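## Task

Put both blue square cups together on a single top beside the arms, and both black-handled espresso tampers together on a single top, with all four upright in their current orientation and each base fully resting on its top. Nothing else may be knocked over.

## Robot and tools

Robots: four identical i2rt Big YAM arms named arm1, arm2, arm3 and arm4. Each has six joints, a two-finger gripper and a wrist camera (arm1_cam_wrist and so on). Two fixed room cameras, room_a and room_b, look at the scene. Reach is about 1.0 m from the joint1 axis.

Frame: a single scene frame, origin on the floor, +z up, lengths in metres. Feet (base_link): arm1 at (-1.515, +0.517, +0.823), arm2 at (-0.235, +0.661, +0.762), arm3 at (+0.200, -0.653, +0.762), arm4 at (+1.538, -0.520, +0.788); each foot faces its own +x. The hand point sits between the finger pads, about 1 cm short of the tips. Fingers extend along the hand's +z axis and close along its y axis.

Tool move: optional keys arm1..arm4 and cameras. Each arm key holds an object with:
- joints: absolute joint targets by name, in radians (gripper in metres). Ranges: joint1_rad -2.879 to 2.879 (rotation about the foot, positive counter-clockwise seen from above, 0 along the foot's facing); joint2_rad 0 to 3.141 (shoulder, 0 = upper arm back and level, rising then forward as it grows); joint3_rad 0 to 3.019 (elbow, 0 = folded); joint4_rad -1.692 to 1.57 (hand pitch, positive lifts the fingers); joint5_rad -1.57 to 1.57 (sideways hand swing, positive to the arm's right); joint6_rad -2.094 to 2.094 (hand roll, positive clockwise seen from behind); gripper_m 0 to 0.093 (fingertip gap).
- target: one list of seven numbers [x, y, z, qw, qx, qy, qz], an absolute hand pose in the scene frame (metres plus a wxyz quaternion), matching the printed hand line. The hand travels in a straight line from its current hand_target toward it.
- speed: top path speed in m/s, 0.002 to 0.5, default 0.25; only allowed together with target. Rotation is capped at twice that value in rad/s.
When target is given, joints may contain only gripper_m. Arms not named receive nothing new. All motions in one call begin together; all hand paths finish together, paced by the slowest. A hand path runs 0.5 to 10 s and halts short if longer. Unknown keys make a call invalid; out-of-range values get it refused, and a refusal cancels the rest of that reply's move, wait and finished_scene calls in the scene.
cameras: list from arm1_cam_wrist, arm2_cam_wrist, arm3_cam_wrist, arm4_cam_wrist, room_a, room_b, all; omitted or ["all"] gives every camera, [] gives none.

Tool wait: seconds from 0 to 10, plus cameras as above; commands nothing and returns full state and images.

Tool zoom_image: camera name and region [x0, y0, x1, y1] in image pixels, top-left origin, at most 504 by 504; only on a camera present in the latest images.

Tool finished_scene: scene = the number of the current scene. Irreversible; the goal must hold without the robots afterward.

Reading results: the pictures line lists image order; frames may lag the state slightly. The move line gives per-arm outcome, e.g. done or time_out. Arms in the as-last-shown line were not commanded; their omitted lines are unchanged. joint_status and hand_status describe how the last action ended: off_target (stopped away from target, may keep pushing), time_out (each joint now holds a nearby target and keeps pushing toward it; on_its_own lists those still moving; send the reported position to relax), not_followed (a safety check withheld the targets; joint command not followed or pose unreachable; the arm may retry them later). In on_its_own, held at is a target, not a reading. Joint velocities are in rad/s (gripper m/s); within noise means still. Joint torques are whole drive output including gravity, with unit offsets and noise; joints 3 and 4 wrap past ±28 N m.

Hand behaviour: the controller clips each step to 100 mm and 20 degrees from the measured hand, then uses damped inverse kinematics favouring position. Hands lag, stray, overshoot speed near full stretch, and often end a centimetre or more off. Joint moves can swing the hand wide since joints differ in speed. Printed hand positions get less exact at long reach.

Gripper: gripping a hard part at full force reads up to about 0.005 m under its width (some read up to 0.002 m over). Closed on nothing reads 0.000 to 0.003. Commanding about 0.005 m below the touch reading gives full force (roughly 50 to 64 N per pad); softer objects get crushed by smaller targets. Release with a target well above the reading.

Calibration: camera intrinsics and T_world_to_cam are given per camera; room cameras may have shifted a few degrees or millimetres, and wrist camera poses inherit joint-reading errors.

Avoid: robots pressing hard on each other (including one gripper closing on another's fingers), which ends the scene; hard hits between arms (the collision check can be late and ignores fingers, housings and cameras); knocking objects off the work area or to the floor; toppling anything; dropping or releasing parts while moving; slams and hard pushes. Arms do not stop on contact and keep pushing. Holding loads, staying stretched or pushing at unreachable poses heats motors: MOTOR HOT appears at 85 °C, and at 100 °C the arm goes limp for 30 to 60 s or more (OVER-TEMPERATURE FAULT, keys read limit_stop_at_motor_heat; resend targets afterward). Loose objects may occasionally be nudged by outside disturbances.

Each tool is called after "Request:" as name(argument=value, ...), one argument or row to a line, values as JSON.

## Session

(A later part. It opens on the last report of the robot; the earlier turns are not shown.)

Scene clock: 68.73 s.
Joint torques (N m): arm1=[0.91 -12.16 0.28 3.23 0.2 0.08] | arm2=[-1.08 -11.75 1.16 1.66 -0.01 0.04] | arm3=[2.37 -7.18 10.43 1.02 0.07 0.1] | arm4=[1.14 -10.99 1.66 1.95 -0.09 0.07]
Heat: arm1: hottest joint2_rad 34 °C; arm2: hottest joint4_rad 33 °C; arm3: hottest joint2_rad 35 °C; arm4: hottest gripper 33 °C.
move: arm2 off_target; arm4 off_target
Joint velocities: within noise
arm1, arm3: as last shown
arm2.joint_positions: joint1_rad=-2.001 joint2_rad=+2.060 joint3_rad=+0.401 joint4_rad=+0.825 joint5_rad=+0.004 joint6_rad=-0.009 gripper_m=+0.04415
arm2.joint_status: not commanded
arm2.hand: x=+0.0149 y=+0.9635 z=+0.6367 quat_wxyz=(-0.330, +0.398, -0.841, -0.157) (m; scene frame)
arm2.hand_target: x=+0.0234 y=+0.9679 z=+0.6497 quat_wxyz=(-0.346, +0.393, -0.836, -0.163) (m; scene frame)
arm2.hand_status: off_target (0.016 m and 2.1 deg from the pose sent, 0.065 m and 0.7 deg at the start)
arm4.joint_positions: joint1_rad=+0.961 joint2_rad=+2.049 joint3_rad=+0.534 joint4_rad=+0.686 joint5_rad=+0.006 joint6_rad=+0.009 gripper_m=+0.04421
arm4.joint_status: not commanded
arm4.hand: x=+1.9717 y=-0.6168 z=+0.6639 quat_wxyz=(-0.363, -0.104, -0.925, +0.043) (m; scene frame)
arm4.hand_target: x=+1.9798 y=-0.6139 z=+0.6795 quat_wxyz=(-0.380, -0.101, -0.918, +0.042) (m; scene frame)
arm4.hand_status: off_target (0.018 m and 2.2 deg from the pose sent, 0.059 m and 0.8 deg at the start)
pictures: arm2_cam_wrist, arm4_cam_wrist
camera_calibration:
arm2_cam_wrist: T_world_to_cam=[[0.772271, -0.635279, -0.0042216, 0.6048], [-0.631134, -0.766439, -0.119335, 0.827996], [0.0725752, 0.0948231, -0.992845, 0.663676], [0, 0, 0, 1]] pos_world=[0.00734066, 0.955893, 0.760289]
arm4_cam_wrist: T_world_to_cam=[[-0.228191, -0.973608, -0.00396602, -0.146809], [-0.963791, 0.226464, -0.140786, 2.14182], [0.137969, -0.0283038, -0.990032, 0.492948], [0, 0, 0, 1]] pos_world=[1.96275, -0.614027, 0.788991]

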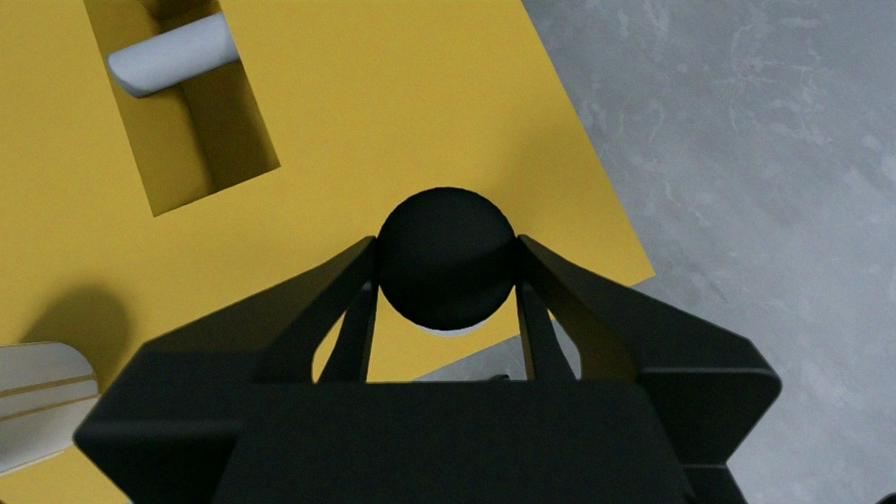

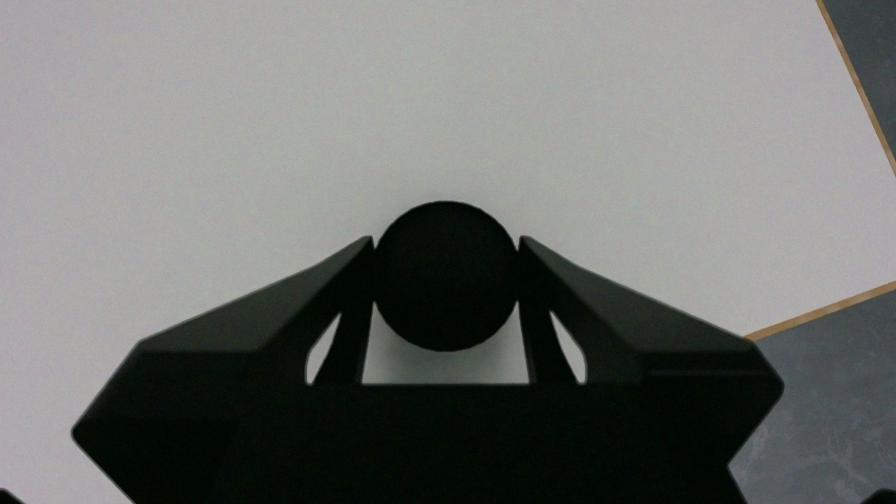

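Request:
move(
  arm4={"target":[1.9,-0.6,0.9,0.3804,0.1006,0.9184,-0.0417],"speed":0.15},
  cameras=[],
)

Request:
move(
  arm4={"joints":{"joint1_rad":-0.9}},
  cameras=[],
)

Request:
move(
  arm4={"joints":{"joint1_rad":-1.86}},
  cameras=["arm4_cam_wrist"],
)

Request:
move(
  arm4={"target":[0.87,-0.587,0.87,-0.019,-0.9228,-0.0459,0.3822],"speed":0.15},
  cameras=["arm4_cam_wrist","arm3_cam_wrist","room_b"],
)

Scene clock: 71.97 s.
Joint torques (N m): arm1=[1.44 -12.4 0.29 3.4 0.23 0.09] | arm2=[-0.79 -12.04 1.1 1.59 0 0.04] | arm3=[2.43 -7.18 10.43 1.02 0.07 0.1] | arm4=[-0.09 -3.84 12.64 1.8 -0.1 -0.05]
Heat: arm1: hottest joint2_rad 34 °C; arm2: hottest joint4_rad 33 °C; arm3: hottest joint2_rad 35 °C; arm4: hottest gripper 33 °C.
move: arm4 off_target
Joint velocities: within noise
arm1, arm2: as last shown
arm2.hand: x=+0.0149 y=+0.9634 z=+0.6366 quat_wxyz=(-0.330, +0.398, -0.841, -0.157) (m; scene frame)
arm3.joint_positions: joint1_rad=+0.343 joint2_rad=+1.213 joint3_rad=+0.479 joint4_rad=-0.084 joint5_rad=-0.001 joint6_rad=-0.011 gripper_m=+0.09290
arm3.joint_status: not commanded
arm3.hand: x=+0.6024 y=-0.6163 z=+0.8351 quat_wxyz=(-0.367, +0.047, -0.929, -0.019) (m; scene frame)
arm3.hand_target: x=+0.6149 y=-0.6127 z=+0.8522 quat_wxyz=(-0.381, +0.045, -0.923, -0.022) (m; scene frame)
arm3.hand_status: not commanded
arm4.joint_positions: joint1_rad=+0.961 joint2_rad=+1.024 joint3_rad=+0.396 joint4_rad=-0.241 joint5_rad=-0.004 joint6_rad=+0.009 gripper_m=+0.04422
arm4.joint_status: not commanded
arm4.hand: x=+1.8801 y=-0.5939 z=+0.8676 quat_wxyz=(-0.345, -0.103, -0.932, +0.037) (m; scene frame)
arm4.hand_target: x=+1.8988 y=-0.5996 z=+0.9000 quat_wxyz=(-0.380, -0.101, -0.918, +0.042) (m; scene frame)
arm4.hand_status: off_target (0.039 m and 4.4 deg from the pose sent, 0.247 m and 2.2 deg at the start)
pictures: none
No camera images: "cameras" was empty.

Scene clock: 74.00 s.
Joint torques (N m): arm1=[1.26 -11.81 0.47 3.11 0.22 0.12] | arm2=[-1.2 -11.99 1.1 1.58 0 0.03] | arm3=[2.37 -7.24 10.43 1.03 0.07 0.1] | arm4=[-0.85 -3.66 12.6 1.85 -0.09 -0.05]
Heat: arm1: hottest joint2_rad 34 °C; arm2: hottest joint4_rad 33 °C; arm3: hottest joint3_rad 36 °C; arm4: hottest gripper 33 °C.
move: arm4 done
Joint velocities: within noise
arm1, arm2, arm3: as last shown
arm4.joint_positions: joint1_rad=-0.886 joint2_rad=+1.024 joint3_rad=+0.396 joint4_rad=-0.241 joint5_rad=-0.004 joint6_rad=+0.008 gripper_m=+0.04422
arm4.joint_status: all done
arm4.hand: x=+1.3723 y=-0.8287 z=+0.8668 quat_wxyz=(-0.183, -0.807, -0.479, +0.293) (m; scene frame)
arm4.hand_target: x=+1.3583 y=-0.8436 z=+0.8990 quat_wxyz=(-0.199, -0.797, -0.468, +0.325) (m; scene frame)
arm4.hand_status: not commanded
pictures: none
No camera images: "cameras" was empty.

Scene clock: 75.60 s.
Joint torques (N m): arm1=[1.44 -11.75 0.46 3.14 0.24 0.11] | arm2=[-0.32 -11.87 1.13 1.66 -0.01 0.02] | arm3=[2.37 -7.24 10.43 1.01 0.07 0.1] | arm4=[-0.73 -3.72 12.57 1.88 -0.09 -0.06]
Heat: arm1: hottest joint2_rad 34 °C; arm2: hottest joint4_rad 33 °C; arm3: hottest joint3_rad 36 °C; arm4: hottest gripper 33 °C.
move: arm4 done
Joint velocities: within noise
arm1.joint_positions: joint1_rad=+2.416 joint2_rad=+2.487 joint3_rad=+0.765 joint4_rad=+1.268 joint5_rad=+0.253 joint6_rad=+0.114 gripper_m=+0.05314
arm1.joint_status: not commanded
arm1.hand: x=-1.7465 y=+0.0456 z=+0.6493 quat_wxyz=(+0.236, +0.753, +0.378, -0.485) (m; scene frame)
arm1.hand_target: x=-1.7400 y=+0.0473 z=+0.6402 quat_wxyz=(+0.239, +0.755, +0.376, -0.481) (m; scene frame)
arm1.hand_status: not commanded
arm2, arm3: as last shown
arm4.joint_positions: joint1_rad=-1.845 joint2_rad=+1.024 joint3_rad=+0.396 joint4_rad=-0.241 joint5_rad=-0.004 joint6_rad=+0.008 gripper_m=+0.04422
arm4.joint_status: all done
arm4.hand: x=+1.1892 y=-0.5617 z=+0.8639 quat_wxyz=(-0.027, -0.938, -0.052, +0.341) (m; scene frame)
arm4.hand_target: x=+1.1688 y=-0.5588 z=+0.8960 quat_wxyz=(-0.026, -0.925, -0.048, +0.377) (m; scene frame)
arm4.hand_status: not commanded
pictures: arm4_cam_wrist
camera_calibration:
arm4_cam_wrist: T_world_to_cam=[[-0.111673, 0.993453, -0.024095, 0.712787], [0.98998, 0.109109, -0.0896354, -1.03017], [-0.0864195, -0.0338634, -0.995683, 1.06911], [0, 0, 0, 1]] pos_world=[1.19184, -0.559516, 0.989333]

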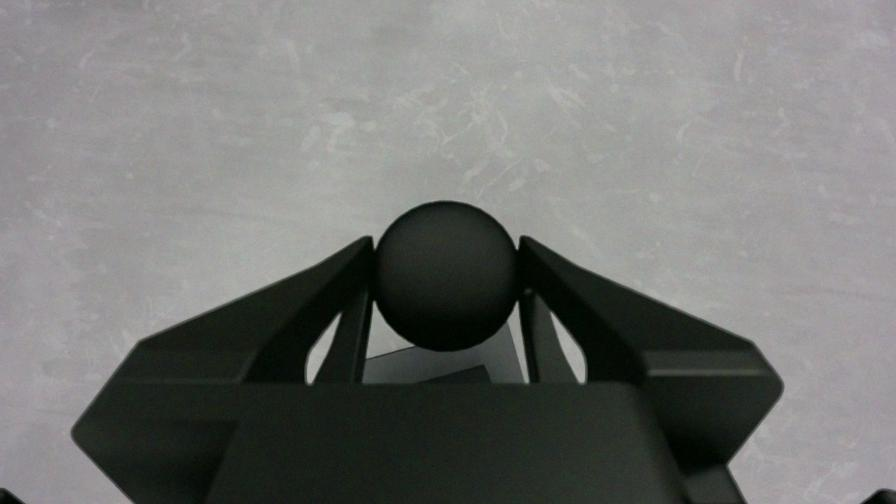

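Scene clock: 78.40 s.
Joint torques (N m): arm1=[0.91 -12.1 0.51 3.08 0.15 0.12] | arm2=[-0.67 -11.93 1.1 1.58 0.02 0.05] | arm3=[2.37 -7.24 10.41 1.03 0.07 0.1] | arm4=[-0.97 -11.69 15.36 1.89 0.06 -0.07]
Heat: arm1: hottest joint2_rad 34 °C; arm2: hottest joint4_rad 33 °C; arm3: hottest joint3_rad 36 °C; arm4: hottest joint3_rad 33 °C.
move: arm4 off_target
Joint velocities: within noise
arm1, arm2, arm3: as last shown
arm4.joint_positions: joint1_rad=-1.848 joint2_rad=+1.813 joint3_rad=+1.112 joint4_rad=-0.166 joint5_rad=+0.007 joint6_rad=+0.006 gripper_m=+0.04422
arm4.joint_status: not commanded
arm4.hand: x=+0.9121 y=-0.5919 z=+0.8334 quat_wxyz=(-0.021, -0.938, -0.050, +0.342) (m; scene frame)
arm4.hand_target: x=+0.8747 y=-0.5862 z=+0.8718 quat_wxyz=(-0.019, -0.923, -0.046, +0.382) (m; scene frame)
arm4.hand_status: off_target (0.056 m and 5.0 deg from the pose sent, 0.320 m and 5.2 deg at the start)
pictures: arm3_cam_wrist, arm4_cam_wrist, room_b
camera_calibration:
arm3_cam_wrist: T_world_to_cam=[[0.0818336, -0.996606, 0.00890868, -0.672282], [-0.986984, -0.0822787, -0.138177, 0.664571], [0.138441, 0.00251479, -0.990367, 0.864618], [0, 0, 0, 1]] pos_world=[0.591238, -0.617494, 0.954108]
arm4_cam_wrist: T_world_to_cam=[[-0.103389, 0.994537, -0.0143928, 0.696119], [0.990558, 0.101644, -0.092, -0.758332], [-0.0900344, -0.0237688, -0.995655, 1.02293], [0, 0, 0, 1]] pos_world=[0.915241, -0.590922, 0.958736]

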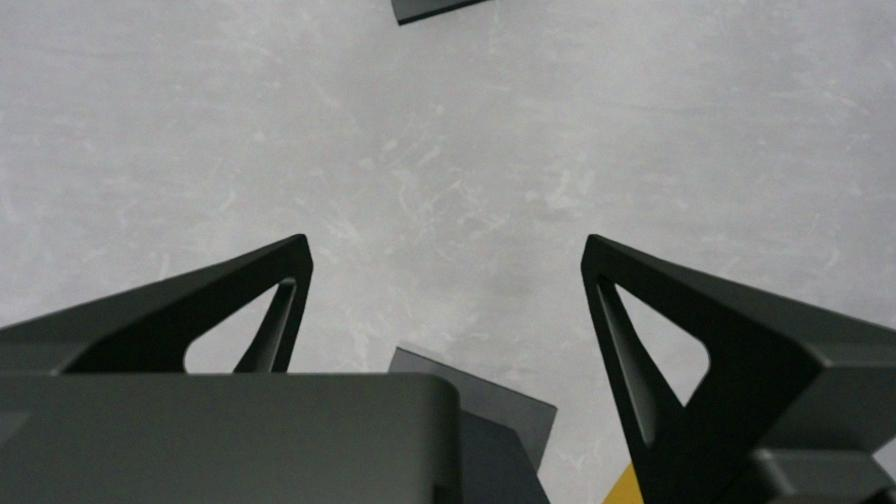

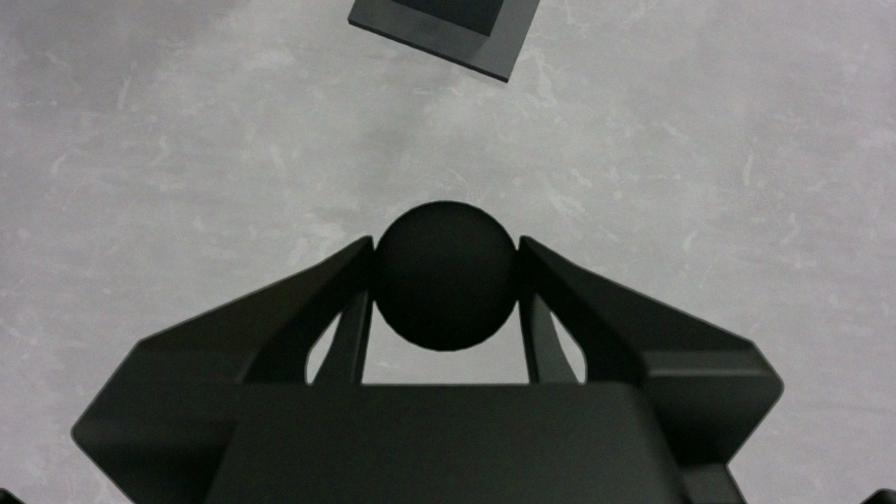

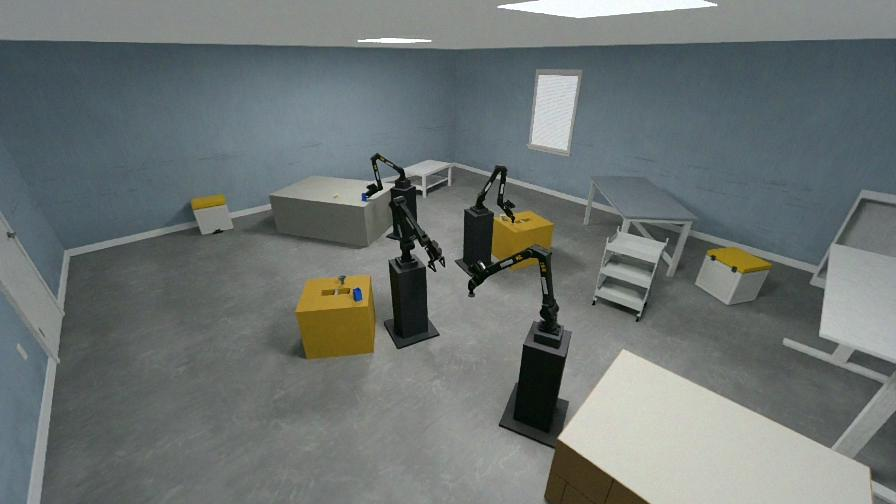

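Request:
move(
  arm4={"target":[0.845,-0.584,0.89,-0.0214,-0.9015,-0.0449,0.43],"speed":0.15},
  arm3={"target":[0.745,-0.6,0.83,0.5585,-0.0412,0.828,0.0278],"speed":0.2},
  cameras=["arm4_cam_wrist","arm3_cam_wrist","room_b","room_a"],
)

Request:
zoom_image(
  camera="room_b",
  region=[380, 200, 600, 360],
)

Request:
zoom_image(
  camera="room_a",
  region=[170, 150, 370, 300],
)

Scene clock: 81.47 s.
Joint torques (N m): arm1=[1.03 -11.75 0.5 3.07 0.19 0.09] | arm2=[-0.32 -11.99 1.17 1.68 -0.02 0.02] | arm3=[2.43 -10.81 8.62 2.99 0.1 0.03] | arm4=[-0.79 -12.1 15.5 3.12 -0.1 -0.06]
Heat: arm1: hottest joint2_rad 34 °C; arm2: hottest joint4_rad 33 °C; arm3: hottest joint3_rad 36 °C; arm4: hottest joint3_rad 34 °C.
move: arm3 off_target; arm4 off_target
Joint velocities: within noise
arm1, arm2: as last shown
arm3.joint_positions: joint1_rad=+0.343 joint2_rad=+1.688 joint3_rad=+0.585 joint4_rad=+0.669 joint5_rad=-0.001 joint6_rad=-0.011 gripper_m=+0.09290
arm3.joint_status: not commanded
arm3.hand: x=+0.7263 y=-0.6048 z=+0.8161 quat_wxyz=(-0.538, +0.042, -0.842, -0.025) (m; scene frame)
arm3.hand_target: x=+0.7438 y=-0.6000 z=+0.8303 quat_wxyz=(-0.558, +0.041, -0.828, -0.028) (m; scene frame)
arm3.hand_status: off_target (0.024 m and 2.9 deg from the pose sent, 0.144 m and 24.9 deg at the start)
arm4.joint_positions: joint1_rad=-1.858 joint2_rad=+1.824 joint3_rad=+1.132 joint4_rad=-0.098 joint5_rad=+0.004 joint6_rad=-0.001 gripper_m=+0.04422
arm4.joint_status: not commanded
arm4.hand: x=+0.8915 y=-0.5886 z=+0.8469 quat_wxyz=(-0.022, -0.924, -0.049, +0.378) (m; scene frame)
arm4.hand_target: x=+0.8512 y=-0.5831 z=+0.8925 quat_wxyz=(-0.021, -0.901, -0.045, +0.430) (m; scene frame)
arm4.hand_status: off_target (0.064 m and 6.6 deg from the pose sent, 0.088 m and 10.9 deg at the start)
pictures: arm3_cam_wrist, arm4_cam_wrist, room_a, room_b
camera_calibration:
arm3_cam_wrist: T_world_to_cam=[[0.0760166, -0.997097, 0.00426567, -0.663171], [-0.863588, -0.0679754, -0.499595, 0.999131], [0.498435, 0.0342938, -0.866248, 0.485068], [0, 0, 0, 1]] pos_world=[0.671474, -0.609965, 0.92218]
arm4_cam_wrist: T_world_to_cam=[[-0.102044, 0.994697, -0.0128305, 0.68843], [0.980861, 0.0984577, -0.167982, -0.665864], [-0.165828, -0.0297265, -0.985707, 1.09032], [0, 0, 0, 1]] pos_world=[0.904177, -0.586809, 0.97172]

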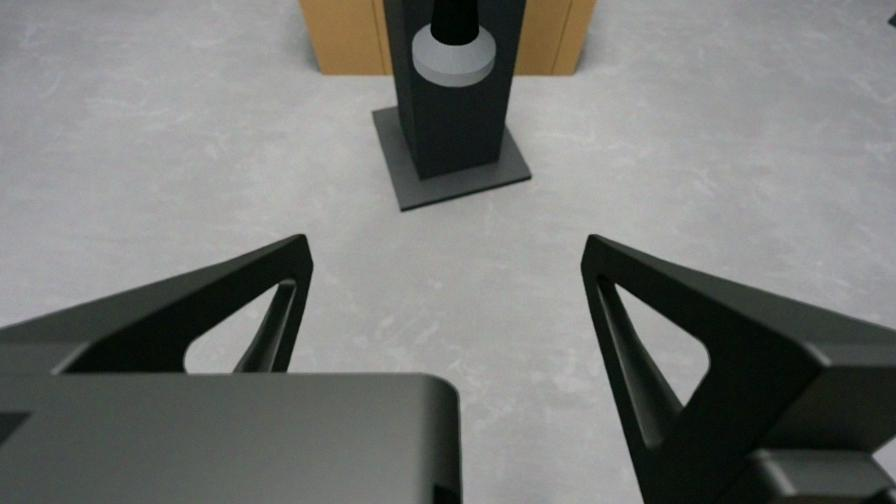

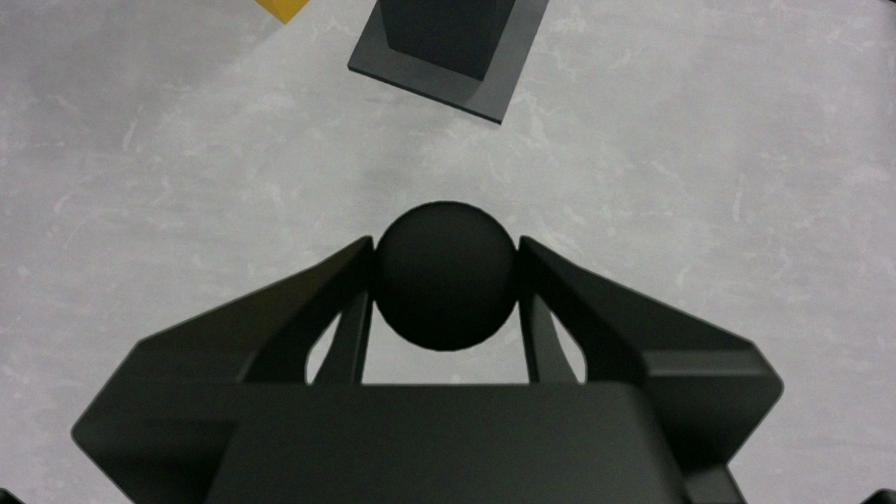

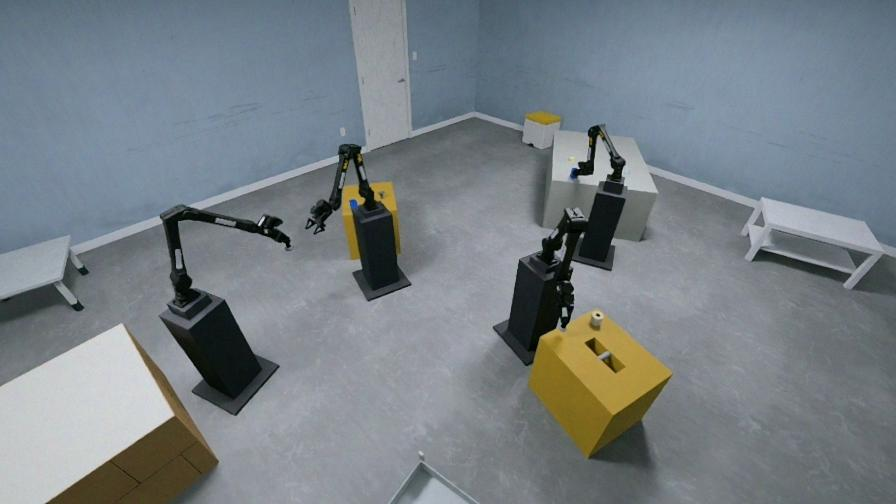

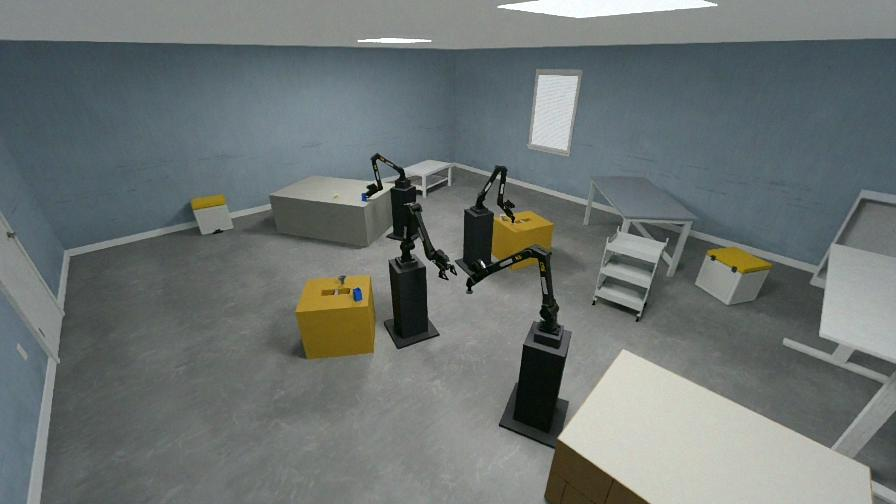

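Scaled by 2.291 from the camera's 896x504 image, which has a finer 1280x720 frame.

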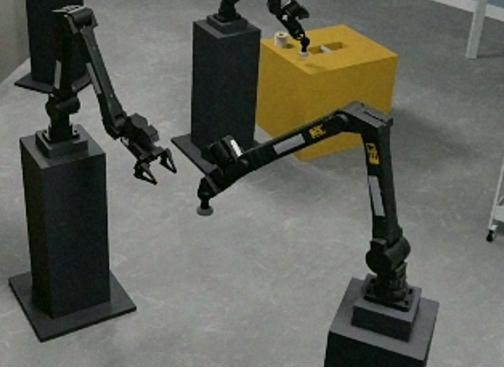

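Scaled by 2.520 from the camera's 896x504 image, which has a finer 1280x720 frame.

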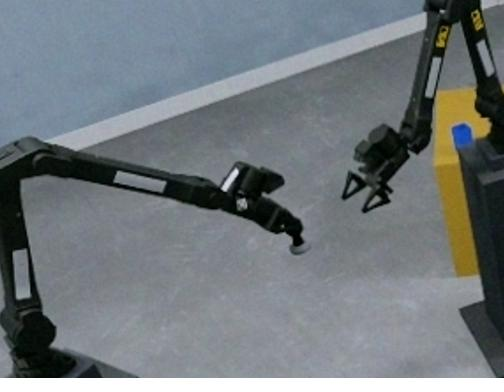

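Request:
move(
  arm3={"target":[0.868,-0.594,0.824,0.5585,-0.0412,0.828,0.0278],"speed":0.1},
  cameras=["arm3_cam_wrist","room_a","room_b"],
)

Request:
zoom_image(
  camera="room_b",
  region=[430, 240, 530, 310],
)

Request:
zoom_image(
  camera="room_a",
  region=[240, 190, 340, 270],
)

Scene clock: 84.77 s.
Joint torques (N m): arm1=[1.32 -12.1 0.32 3.4 0.24 -0.03] | arm2=[-0.67 -11.99 1.11 1.59 0.01 0.05] | arm3=[1.67 -15.33 10.02 1.46 -0.11 -0.01] | arm4=[-0.85 -12.04 15.53 3.1 -0.1 -0.07]
Heat: arm1: hottest joint2_rad 34 °C; arm2: hottest joint4_rad 33 °C; arm3: hottest joint3_rad 36 °C; arm4: hottest joint3_rad 34 °C.
move: arm3 off_target
Joint velocities: within noise
arm1, arm2, arm4: as last shown
arm3.joint_positions: joint1_rad=+0.343 joint2_rad=+1.909 joint3_rad=+0.941 joint4_rad=+0.565 joint5_rad=-0.007 joint6_rad=-0.011 gripper_m=+0.09290
arm3.joint_status: not commanded
arm3.hand: x=+0.8511 y=-0.5922 z=+0.8157 quat_wxyz=(-0.551, +0.043, -0.833, -0.028) (m; scene frame)
arm3.hand_target: x=+0.8671 y=-0.5941 z=+0.8244 quat_wxyz=(-0.559, +0.041, -0.828, -0.028) (m; scene frame)
arm3.hand_status: off_target (0.019 m and 1.1 deg from the pose sent, 0.142 m and 2.8 deg at the start)
pictures: arm3_cam_wrist, room_a, room_b
camera_calibration:
arm3_cam_wrist: T_world_to_cam=[[0.0813265, -0.996687, 0.0013646, -0.66192], [-0.847565, -0.0698789, -0.526071, 1.11447], [0.524423, 0.0416269, -0.850439, 0.391353], [0, 0, 0, 1]] pos_world=[0.793184, -0.598139, 0.920017]

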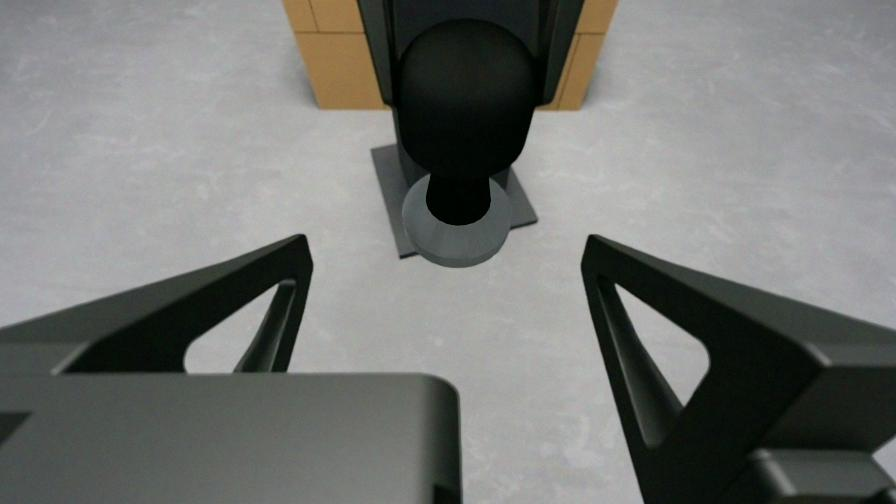

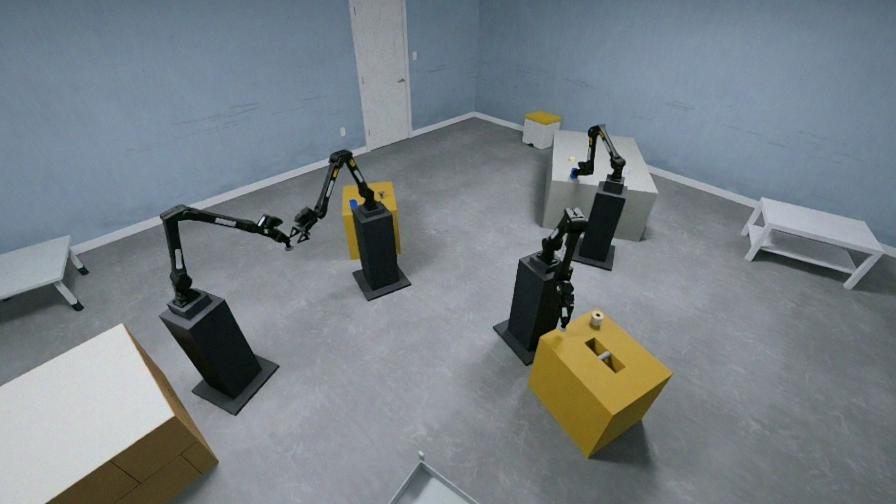

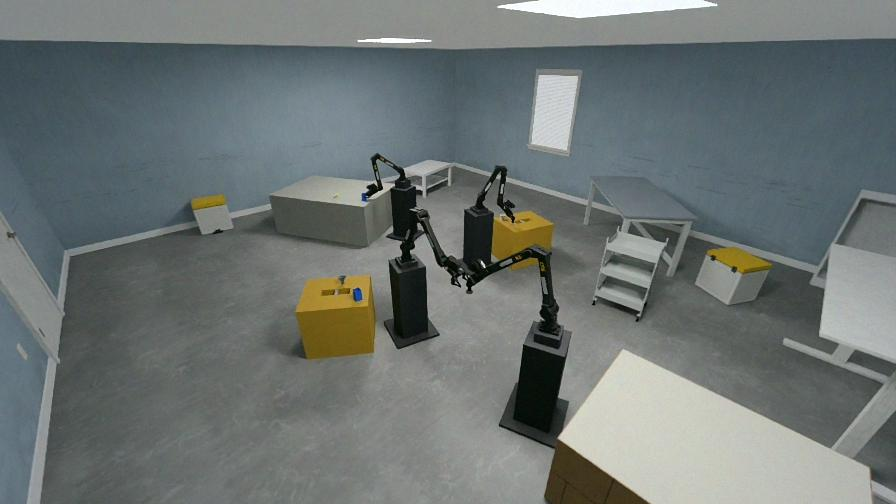

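Scaled by 5.040 from the camera's 896x504 image, which has a finer 1280x720 frame.

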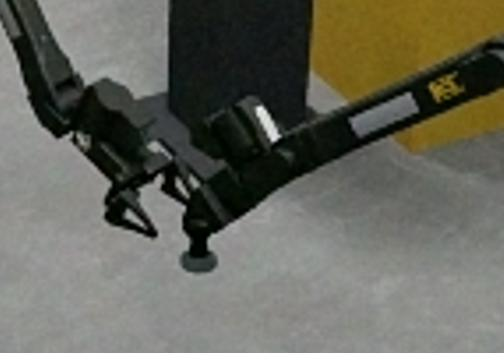

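Scaled by 5.040 from the camera's 896x504 image, which has a finer 1280x720 frame.

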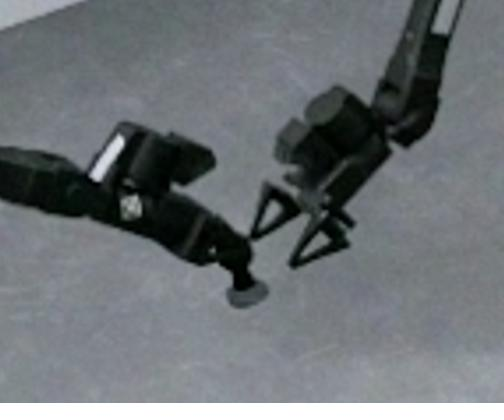

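Request:
move(
  arm3={"target":[0.917,-0.598,0.806,0.5585,-0.0412,0.828,0.0278],"speed":0.08},
  cameras=["arm3_cam_wrist","room_a","room_b"],
)

Request:
zoom_image(
  camera="room_b",
  region=[430, 240, 530, 310],
)

Request:
zoom_image(
  camera="room_a",
  region=[250, 200, 330, 264],
)

Scene clock: 87.00 s.
Joint torques (N m): arm1=[0.67 -12.86 0.34 3.26 0.19 0.11] | arm2=[-0.56 -11.81 1.09 1.61 -0.03 0.02] | arm3=[1.55 -17.44 10.33 1.39 -0.11 -0.07] | arm4=[-0.62 -12.04 15.49 3.14 -0.09 -0.08]
Heat: arm1: hottest joint2_rad 34 °C; arm2: hottest joint4_rad 33 °C; arm3: hottest joint3_rad 36 °C; arm4: hottest joint3_rad 35 °C.
move: arm3 off_target
Joint velocities: within noise
arm1, arm2, arm4: as last shown
arm3.joint_positions: joint1_rad=+0.330 joint2_rad=+2.029 joint3_rad=+1.093 joint4_rad=+0.532 joint5_rad=-0.020 joint6_rad=-0.011 gripper_m=+0.09290
arm3.joint_status: not commanded
arm3.hand: x=+0.9001 y=-0.5944 z=+0.7976 quat_wxyz=(-0.550, +0.041, -0.833, -0.030) (m; scene frame)
arm3.hand_target: x=+0.9160 y=-0.5982 z=+0.8064 quat_wxyz=(-0.559, +0.041, -0.828, -0.028) (m; scene frame)
arm3.hand_status: off_target (0.019 m and 1.2 deg from the pose sent, 0.067 m and 1.1 deg at the start)
pictures: arm3_cam_wrist, room_a, room_b
camera_calibration:
arm3_cam_wrist: T_world_to_cam=[[0.0809978, -0.996706, -0.00403351, -0.663426], [-0.848201, -0.0668031, -0.525445, 1.14825], [0.523445, 0.0459811, -0.850818, 0.35419], [0, 0, 0, 1]] pos_world=[0.84228, -0.60082, 0.902015]

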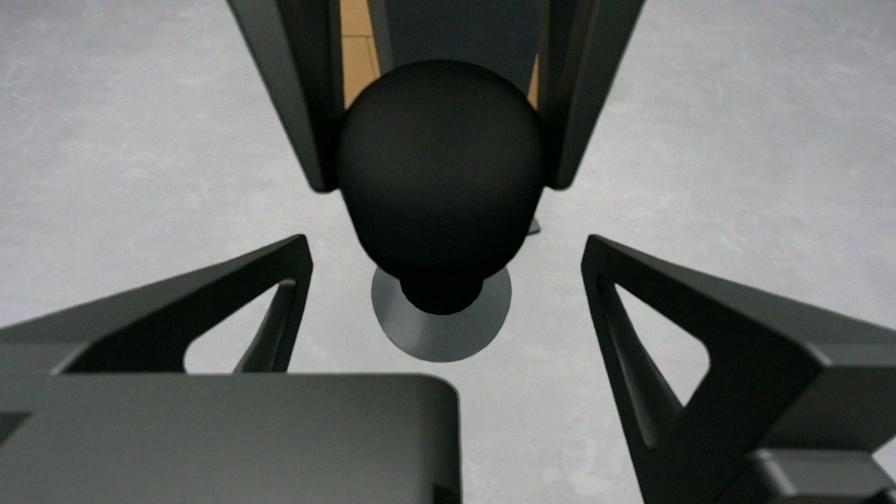

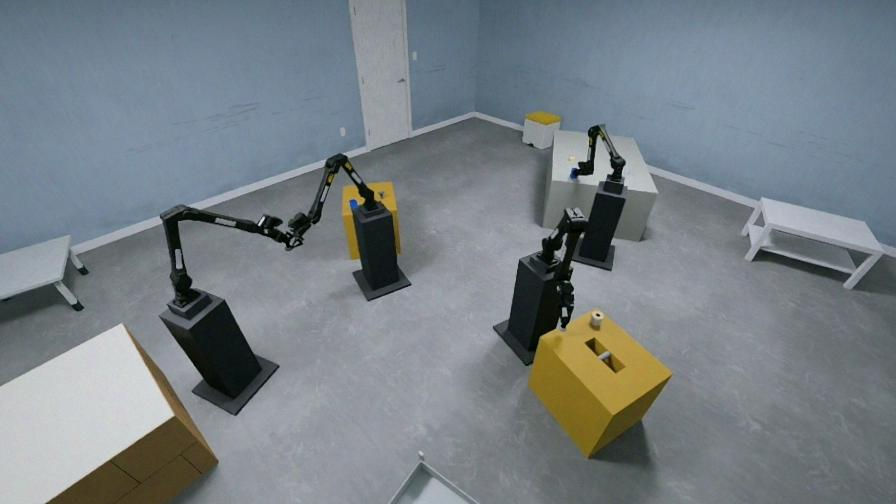

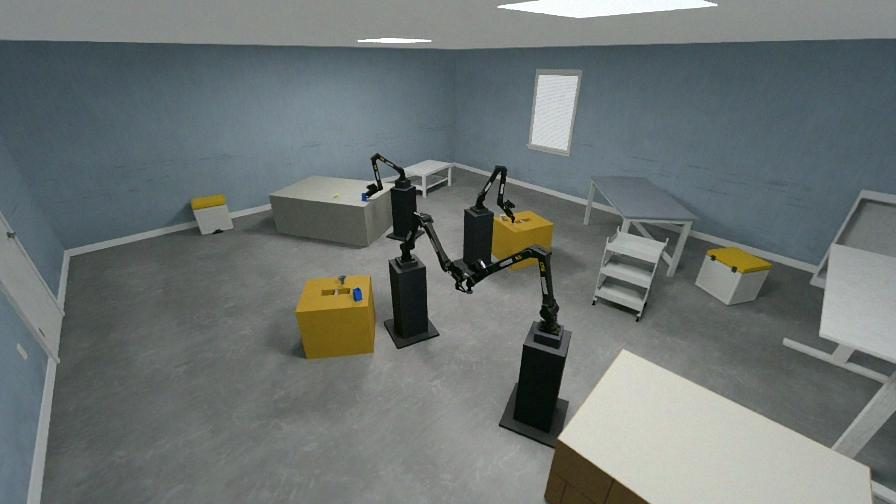

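Scaled by 5.040 from the camera's 896x504 image, which has a finer 1280x720 frame.

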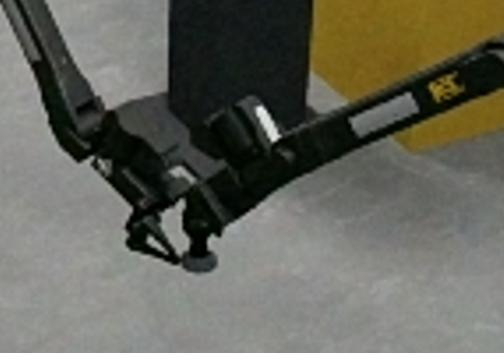

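Scaled by 6.300 from the camera's 896x504 image, which has a finer 1280x720 frame.

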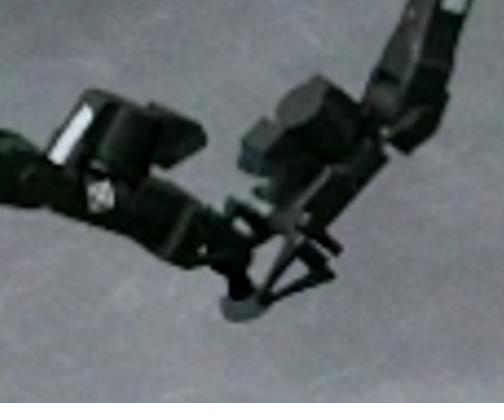

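Request:
move(
  arm3={"joints":{"gripper_m":0.012}},
  cameras=["arm3_cam_wrist"],
)

Scene clock: 88.30 s.
Joint torques (N m): arm1=[0.73 -12.57 0.34 3.23 0.22 0.09] | arm2=[-0.56 -11.93 1.13 1.62 0.01 0] | arm3=[1.55 -17.79 10.36 1.55 0 -0.08] | arm4=[-0.79 -12.34 15.5 3.17 0.02 -0.07]
Heat: arm1: hottest joint2_rad 34 °C; arm2: hottest joint4_rad 33 °C; arm3: hottest joint3_rad 37 °C; arm4: hottest joint3_rad 35 °C.
move: arm3 off_target
Joint velocities: within noise
arm1, arm4: as last shown
arm2.joint_positions: joint1_rad=-2.001 joint2_rad=+2.060 joint3_rad=+0.401 joint4_rad=+0.825 joint5_rad=+0.004 joint6_rad=-0.009 gripper_m=+0.04415
arm2.joint_status: not commanded
arm2.hand: x=+0.0149 y=+0.9634 z=+0.6366 quat_wxyz=(-0.330, +0.398, -0.841, -0.157) (m; scene frame)
arm2.hand_target: x=+0.0234 y=+0.9679 z=+0.6497 quat_wxyz=(-0.346, +0.393, -0.836, -0.163) (m; scene frame)
arm2.hand_status: not commanded
arm3.joint_positions: joint1_rad=+0.329 joint2_rad=+2.033 joint3_rad=+1.093 joint4_rad=+0.528 joint5_rad=-0.023 joint6_rad=-0.010 gripper_m=+0.02499
arm3.joint_status: gripper_m off_target (ended at +0.02503, target +0.01200)
arm3.hand: x=+0.8994 y=-0.5945 z=+0.7944 quat_wxyz=(-0.547, +0.041, -0.835, -0.031) (m; scene frame)
arm3.hand_target: x=+0.9160 y=-0.5982 z=+0.8062 quat_wxyz=(-0.559, +0.041, -0.828, -0.028) (m; scene frame)
arm3.hand_status: not commanded
arm4.joint_positions: joint1_rad=-1.858 joint2_rad=+1.828 joint3_rad=+1.132 joint4_rad=-0.098 joint5_rad=+0.001 joint6_rad=-0.001 gripper_m=+0.04422
arm4.hand: x=+0.8919 y=-0.5891 z=+0.8445 quat_wxyz=(-0.023, -0.925, -0.049, +0.376) (m; scene frame)
pictures: arm3_cam_wrist
camera_calibration:
arm3_cam_wrist: T_world_to_cam=[[0.082242, -0.996593, -0.00619496, -0.662871], [-0.851973, -0.0670797, -0.519271, 1.14426], [0.517086, 0.0479838, -0.854587, 0.361729], [0, 0, 0, 1]] pos_world=[0.842354, -0.601213, 0.899206]

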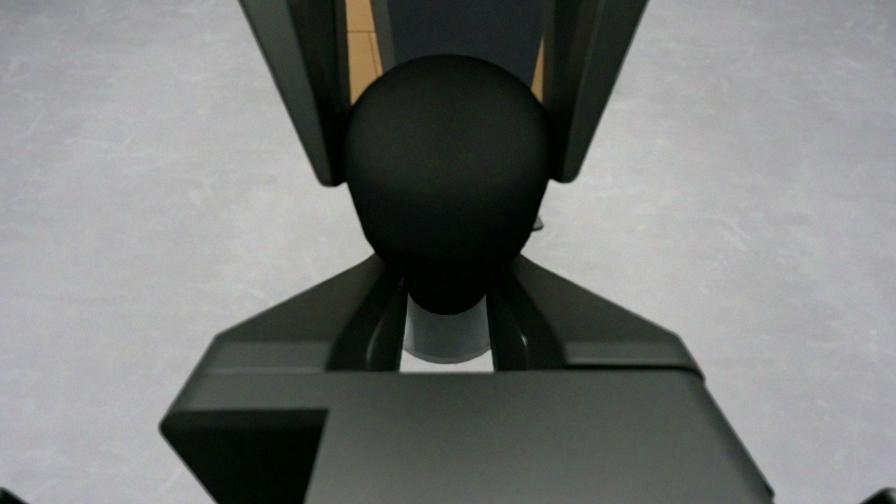

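Request:
move(
  arm4={"joints":{"gripper_m":0.075}},
  cameras=["arm3_cam_wrist"],
)

Request:
move(
  arm4={"target":[0.98,-0.571,1.01,-0.0214,-0.9015,-0.0449,0.43],"speed":0.15},
  cameras=["arm3_cam_wrist","arm4_cam_wrist"],
)

Scene clock: 89.63 s.
Joint torques (N m): arm1=[0.79 -11.81 0.46 3.11 0.17 0.06] | arm2=[-0.21 -12.28 1.13 1.81 0.01 0.04] | arm3=[1.55 -20.48 10.17 2.19 0 -0.08] | arm4=[-0.5 -12.75 13.2 2.45 0.02 -0.07]
Heat: arm1: hottest joint2_rad 34 °C; arm2: hottest joint4_rad 33 °C; arm3: hottest joint3_rad 37 °C; arm4: hottest joint3_rad 36 °C.
move: arm4 done
Joint velocities: within noise
arm1, arm2: as last shown
arm3.joint_positions: joint1_rad=+0.329 joint2_rad=+2.062 joint3_rad=+1.093 joint4_rad=+0.515 joint5_rad=-0.023 joint6_rad=-0.010 gripper_m=+0.02500
arm3.joint_status: not commanded
arm3.hand: x=+0.8948 y=-0.5947 z=+0.7713 quat_wxyz=(-0.529, +0.042, -0.847, -0.031) (m; scene frame)
arm3.hand_target: x=+0.9160 y=-0.5982 z=+0.8063 quat_wxyz=(-0.559, +0.041, -0.828, -0.028) (m; scene frame)
arm3.hand_status: not commanded
arm4.joint_positions: joint1_rad=-1.858 joint2_rad=+1.828 joint3_rad=+1.164 joint4_rad=-0.081 joint5_rad=+0.001 joint6_rad=-0.002 gripper_m=+0.07488
arm4.joint_status: all done
arm4.hand: x=+0.8755 y=-0.5908 z=+0.8628 quat_wxyz=(-0.025, -0.915, -0.049, +0.399) (m; scene frame)
arm4.hand_target: x=+0.8513 y=-0.5831 z=+0.8925 quat_wxyz=(-0.021, -0.901, -0.045, +0.430) (m; scene frame)
arm4.hand_status: not commanded
pictures: arm3_cam_wrist
camera_calibration:
arm3_cam_wrist: T_world_to_cam=[[0.0822621, -0.99659, -0.00637889, -0.662661], [-0.873497, -0.0690169, -0.481912, 1.1176], [0.479829, 0.045215, -0.876196, 0.392716], [0, 0, 0, 1]] pos_world=[0.842298, -0.601025, 0.878455]

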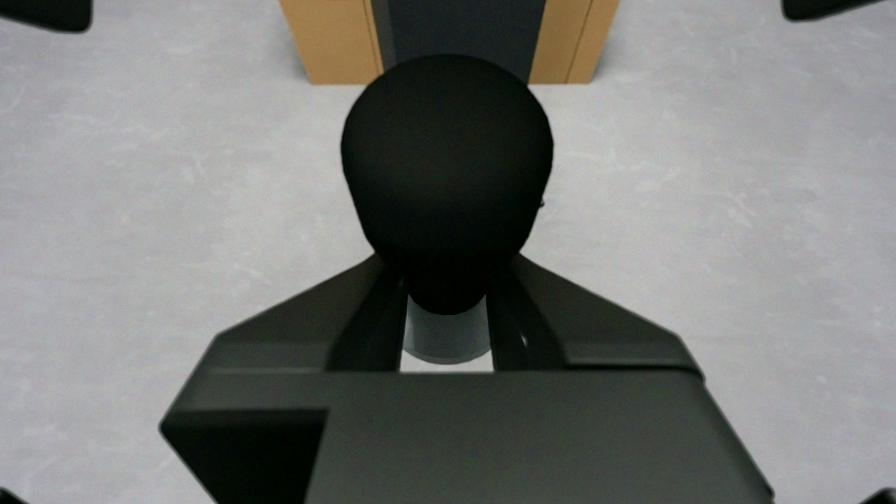

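Scene clock: 91.67 s.
Joint torques (N m): arm1=[1.44 -12.22 0.39 3.19 0.14 0.1] | arm2=[-1.14 -11.99 1.14 1.69 -0.01 0.04] | arm3=[1.55 -20.54 10.11 2.14 0 -0.08] | arm4=[-0.73 -8.59 9.28 1.58 0.03 -0.04]
Heat: arm1: hottest joint2_rad 34 °C; arm2: hottest joint4_rad 33 °C; arm3: hottest joint3_rad 37 °C; arm4: hottest joint3_rad 36 °C.
move: arm4 done
Joint velocities: within noise
arm1, arm2, arm3: as last shown
arm4.joint_positions: joint1_rad=-1.858 joint2_rad=+1.375 joint3_rad=+1.011 joint4_rad=-0.302 joint5_rad=+0.001 joint6_rad=-0.002 gripper_m=+0.07490
arm4.joint_status: not commanded
arm4.hand: x=+0.9746 y=-0.5788 z=+1.0130 quat_wxyz=(-0.026, -0.899, -0.048, +0.434) (m; scene frame)
arm4.hand_target: x=+0.9800 y=-0.5712 z=+1.0098 quat_wxyz=(-0.022, -0.902, -0.045, +0.430) (m; scene frame)
arm4.hand_status: done (0.010 m and 0.9 deg from the pose sent, 0.182 m and 4.0 deg at the start)
pictures: arm3_cam_wrist, arm4_cam_wrist
camera_calibration:
arm3_cam_wrist: T_world_to_cam=[[0.0822621, -0.99659, -0.00637889, -0.662661], [-0.873497, -0.0690169, -0.481912, 1.1176], [0.479829, 0.045215, -0.876196, 0.392716], [0, 0, 0, 1]] pos_world=[0.842298, -0.601025, 0.878455]
arm4_cam_wrist: T_world_to_cam=[[-0.10538, 0.994316, -0.0152042, 0.694718], [0.952569, 0.0965429, -0.288605, -0.571804], [-0.285496, -0.0448963, -0.957328, 1.34718], [0, 0, 0, 1]] pos_world=[1.00251, -0.575081, 1.13523]

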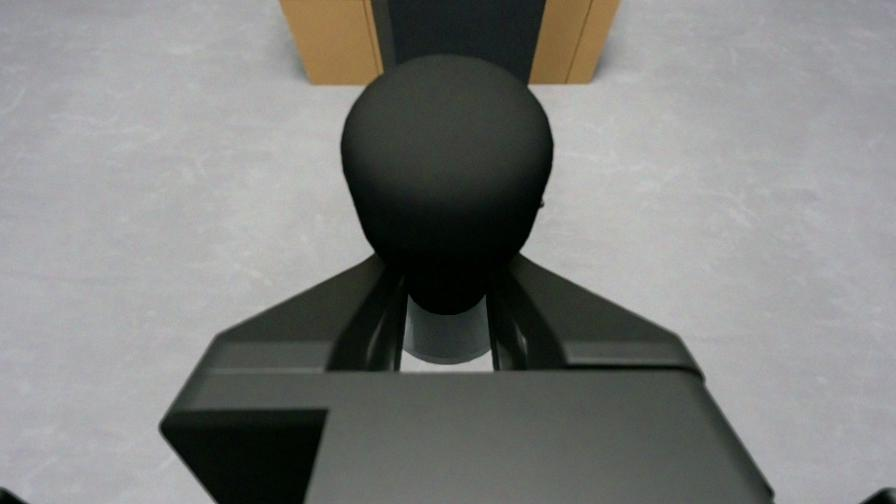

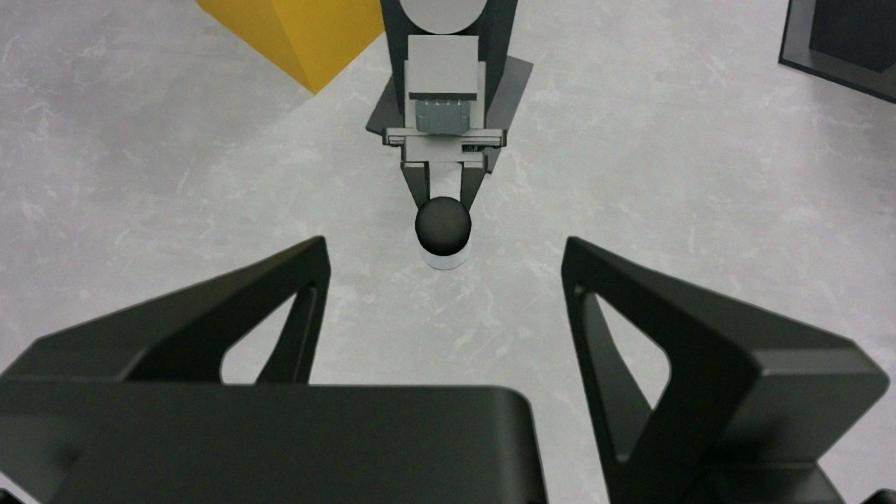

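Request:
move(
  arm3={"target":[0.62,-0.612,0.88,0.5585,-0.0412,0.828,0.0278],"speed":0.2},
  cameras=[],
)

Request:
move(
  arm3={"joints":{"joint1_rad":-1.0}},
  cameras=[],
)

Request:
move(
  arm3={"joints":{"joint1_rad":-2.16,"joint5_rad":0,"joint6_rad":0}},
  cameras=["arm3_cam_wrist","room_b"],
)

Scene clock: 96.17 s.
Joint torques (N m): arm1=[1.08 -12.86 0.46 3.32 0.18 0.07] | arm2=[-0.91 -11.69 1.11 1.66 -0.02 0.05] | arm3=[2.55 -8.47 7.13 2.02 0.1 0.03] | arm4=[-0.62 -8.53 9.28 1.65 0.02 -0.04]
Heat: arm1: hottest joint2_rad 34 °C; arm2: hottest joint4_rad 33 °C; arm3: hottest joint3_rad 37 °C; arm4: hottest joint3_rad 35 °C.
move: arm3 off_target
Joint velocities: within noise
arm1.joint_positions: joint1_rad=+2.416 joint2_rad=+2.487 joint3_rad=+0.765 joint4_rad=+1.268 joint5_rad=+0.253 joint6_rad=+0.114 gripper_m=+0.05314
arm1.joint_status: not commanded
arm1.hand: x=-1.7465 y=+0.0456 z=+0.6493 quat_wxyz=(+0.236, +0.753, +0.378, -0.485) (m; scene frame)
arm1.hand_target: x=-1.7400 y=+0.0473 z=+0.6402 quat_wxyz=(+0.239, +0.755, +0.376, -0.481) (m; scene frame)
arm1.hand_status: not commanded
arm2, arm4: as last shown
arm3.joint_positions: joint1_rad=+0.343 joint2_rad=+1.257 joint3_rad=+0.316 joint4_rad=+0.515 joint5_rad=+0.002 joint6_rad=-0.010 gripper_m=+0.02500
arm3.joint_status: not commanded
arm3.hand: x=+0.6166 y=-0.6157 z=+0.8634 quat_wxyz=(-0.542, +0.041, -0.839, -0.024) (m; scene frame)
arm3.hand_target: x=+0.6201 y=-0.6121 z=+0.8799 quat_wxyz=(-0.559, +0.041, -0.828, -0.028) (m; scene frame)
arm3.hand_status: off_target (0.017 m and 2.4 deg from the pose sent, 0.296 m and 4.0 deg at the start)
pictures: none
No camera images: "cameras" was empty.

Scene clock: 97.97 s.
Joint torques (N m): arm1=[1.49 -12.69 0.36 3.45 0.22 0.08] | arm2=[-1.03 -12.22 1.02 1.63 -0.02 0.04] | arm3=[1.44 -8.7 7.04 2.06 -0.08 0.04] | arm4=[-0.5 -8.7 9.29 1.58 0.03 -0.04]
Heat: arm1: hottest joint2_rad 35 °C; arm2: hottest joint4_rad 33 °C; arm3: hottest joint3_rad 37 °C; arm4: hottest joint3_rad 35 °C.
move: arm3 done
Joint velocities: within noise
arm1, arm2, arm4: as last shown
arm3.joint_positions: joint1_rad=-0.994 joint2_rad=+1.257 joint3_rad=+0.316 joint4_rad=+0.514 joint5_rad=+0.006 joint6_rad=-0.010 gripper_m=+0.02500
arm3.joint_status: all done
arm3.hand: x=+0.3321 y=-1.0507 z=+0.8605 quat_wxyz=(-0.435, -0.490, -0.685, +0.318) (m; scene frame)
arm3.hand_target: x=+0.3314 y=-1.0550 z=+0.8769 quat_wxyz=(-0.450, -0.486, -0.674, +0.328) (m; scene frame)
arm3.hand_status: not commanded
pictures: none
No camera images: "cameras" was empty.

Scene clock: 99.67 s.
Joint torques (N m): arm1=[0.73 -10.99 0.49 3.3 0.22 0.09] | arm2=[-0.5 -11.87 1.28 1.7 -0.01 0.02] | arm3=[1.32 -8.64 7.09 2.06 -0.04 0.08] | arm4=[-0.56 -8.59 9.29 1.57 0.02 -0.04]
Heat: arm1: hottest joint2_rad 35 °C; arm2: hottest joint4_rad 33 °C; arm3: hottest joint3_rad 37 °C; arm4: hottest joint3_rad 35 °C.
move: arm3 done
Joint velocities: within noise
arm1, arm2, arm4: as last shown
arm3.joint_positions: joint1_rad=-2.154 joint2_rad=+1.257 joint3_rad=+0.316 joint4_rad=+0.514 joint5_rad=+0.001 joint6_rad=-0.009 gripper_m=+0.02500
arm3.joint_status: all done
arm3.hand: x=-0.1108 y=-0.9344 z=+0.8615 quat_wxyz=(-0.190, -0.783, -0.308, +0.506) (m; scene frame)
arm3.hand_target: x=-0.1151 y=-0.9353 z=+0.8779 quat_wxyz=(-0.197, -0.775, -0.298, +0.521) (m; scene frame)
arm3.hand_status: not commanded
pictures: arm3_cam_wrist, room_b
camera_calibration:
arm3_cam_wrist: T_world_to_cam=[[-0.658203, 0.752684, 0.0153567, 0.615858], [0.64546, 0.574702, -0.503089, 1.04726], [-0.387493, -0.321222, -0.864098, 0.520751], [0, 0, 0, 1]] pos_world=[-0.0688165, -0.898131, 0.967386]

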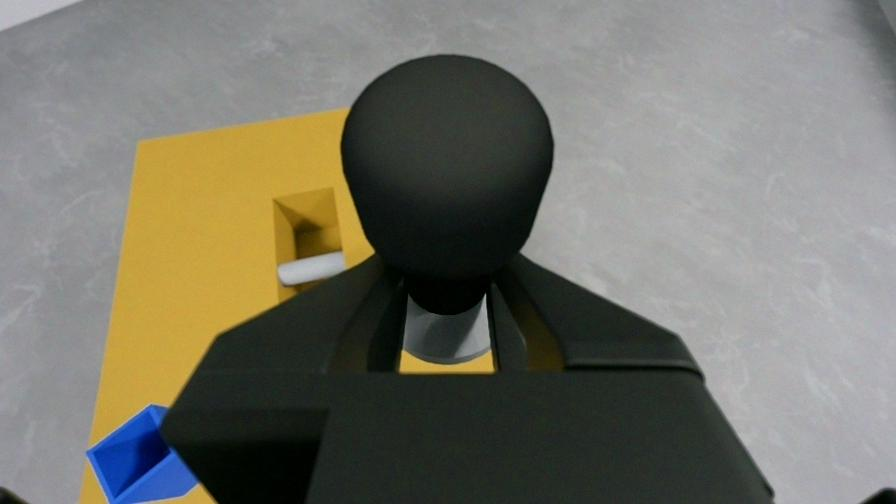

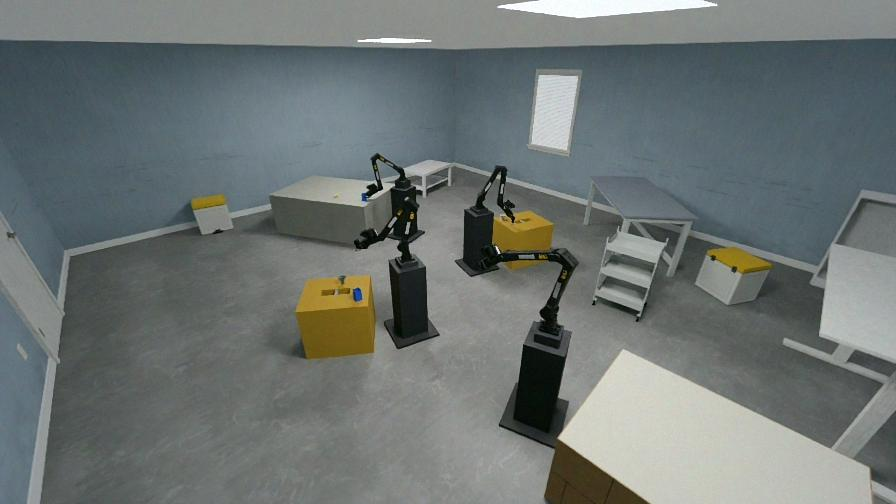

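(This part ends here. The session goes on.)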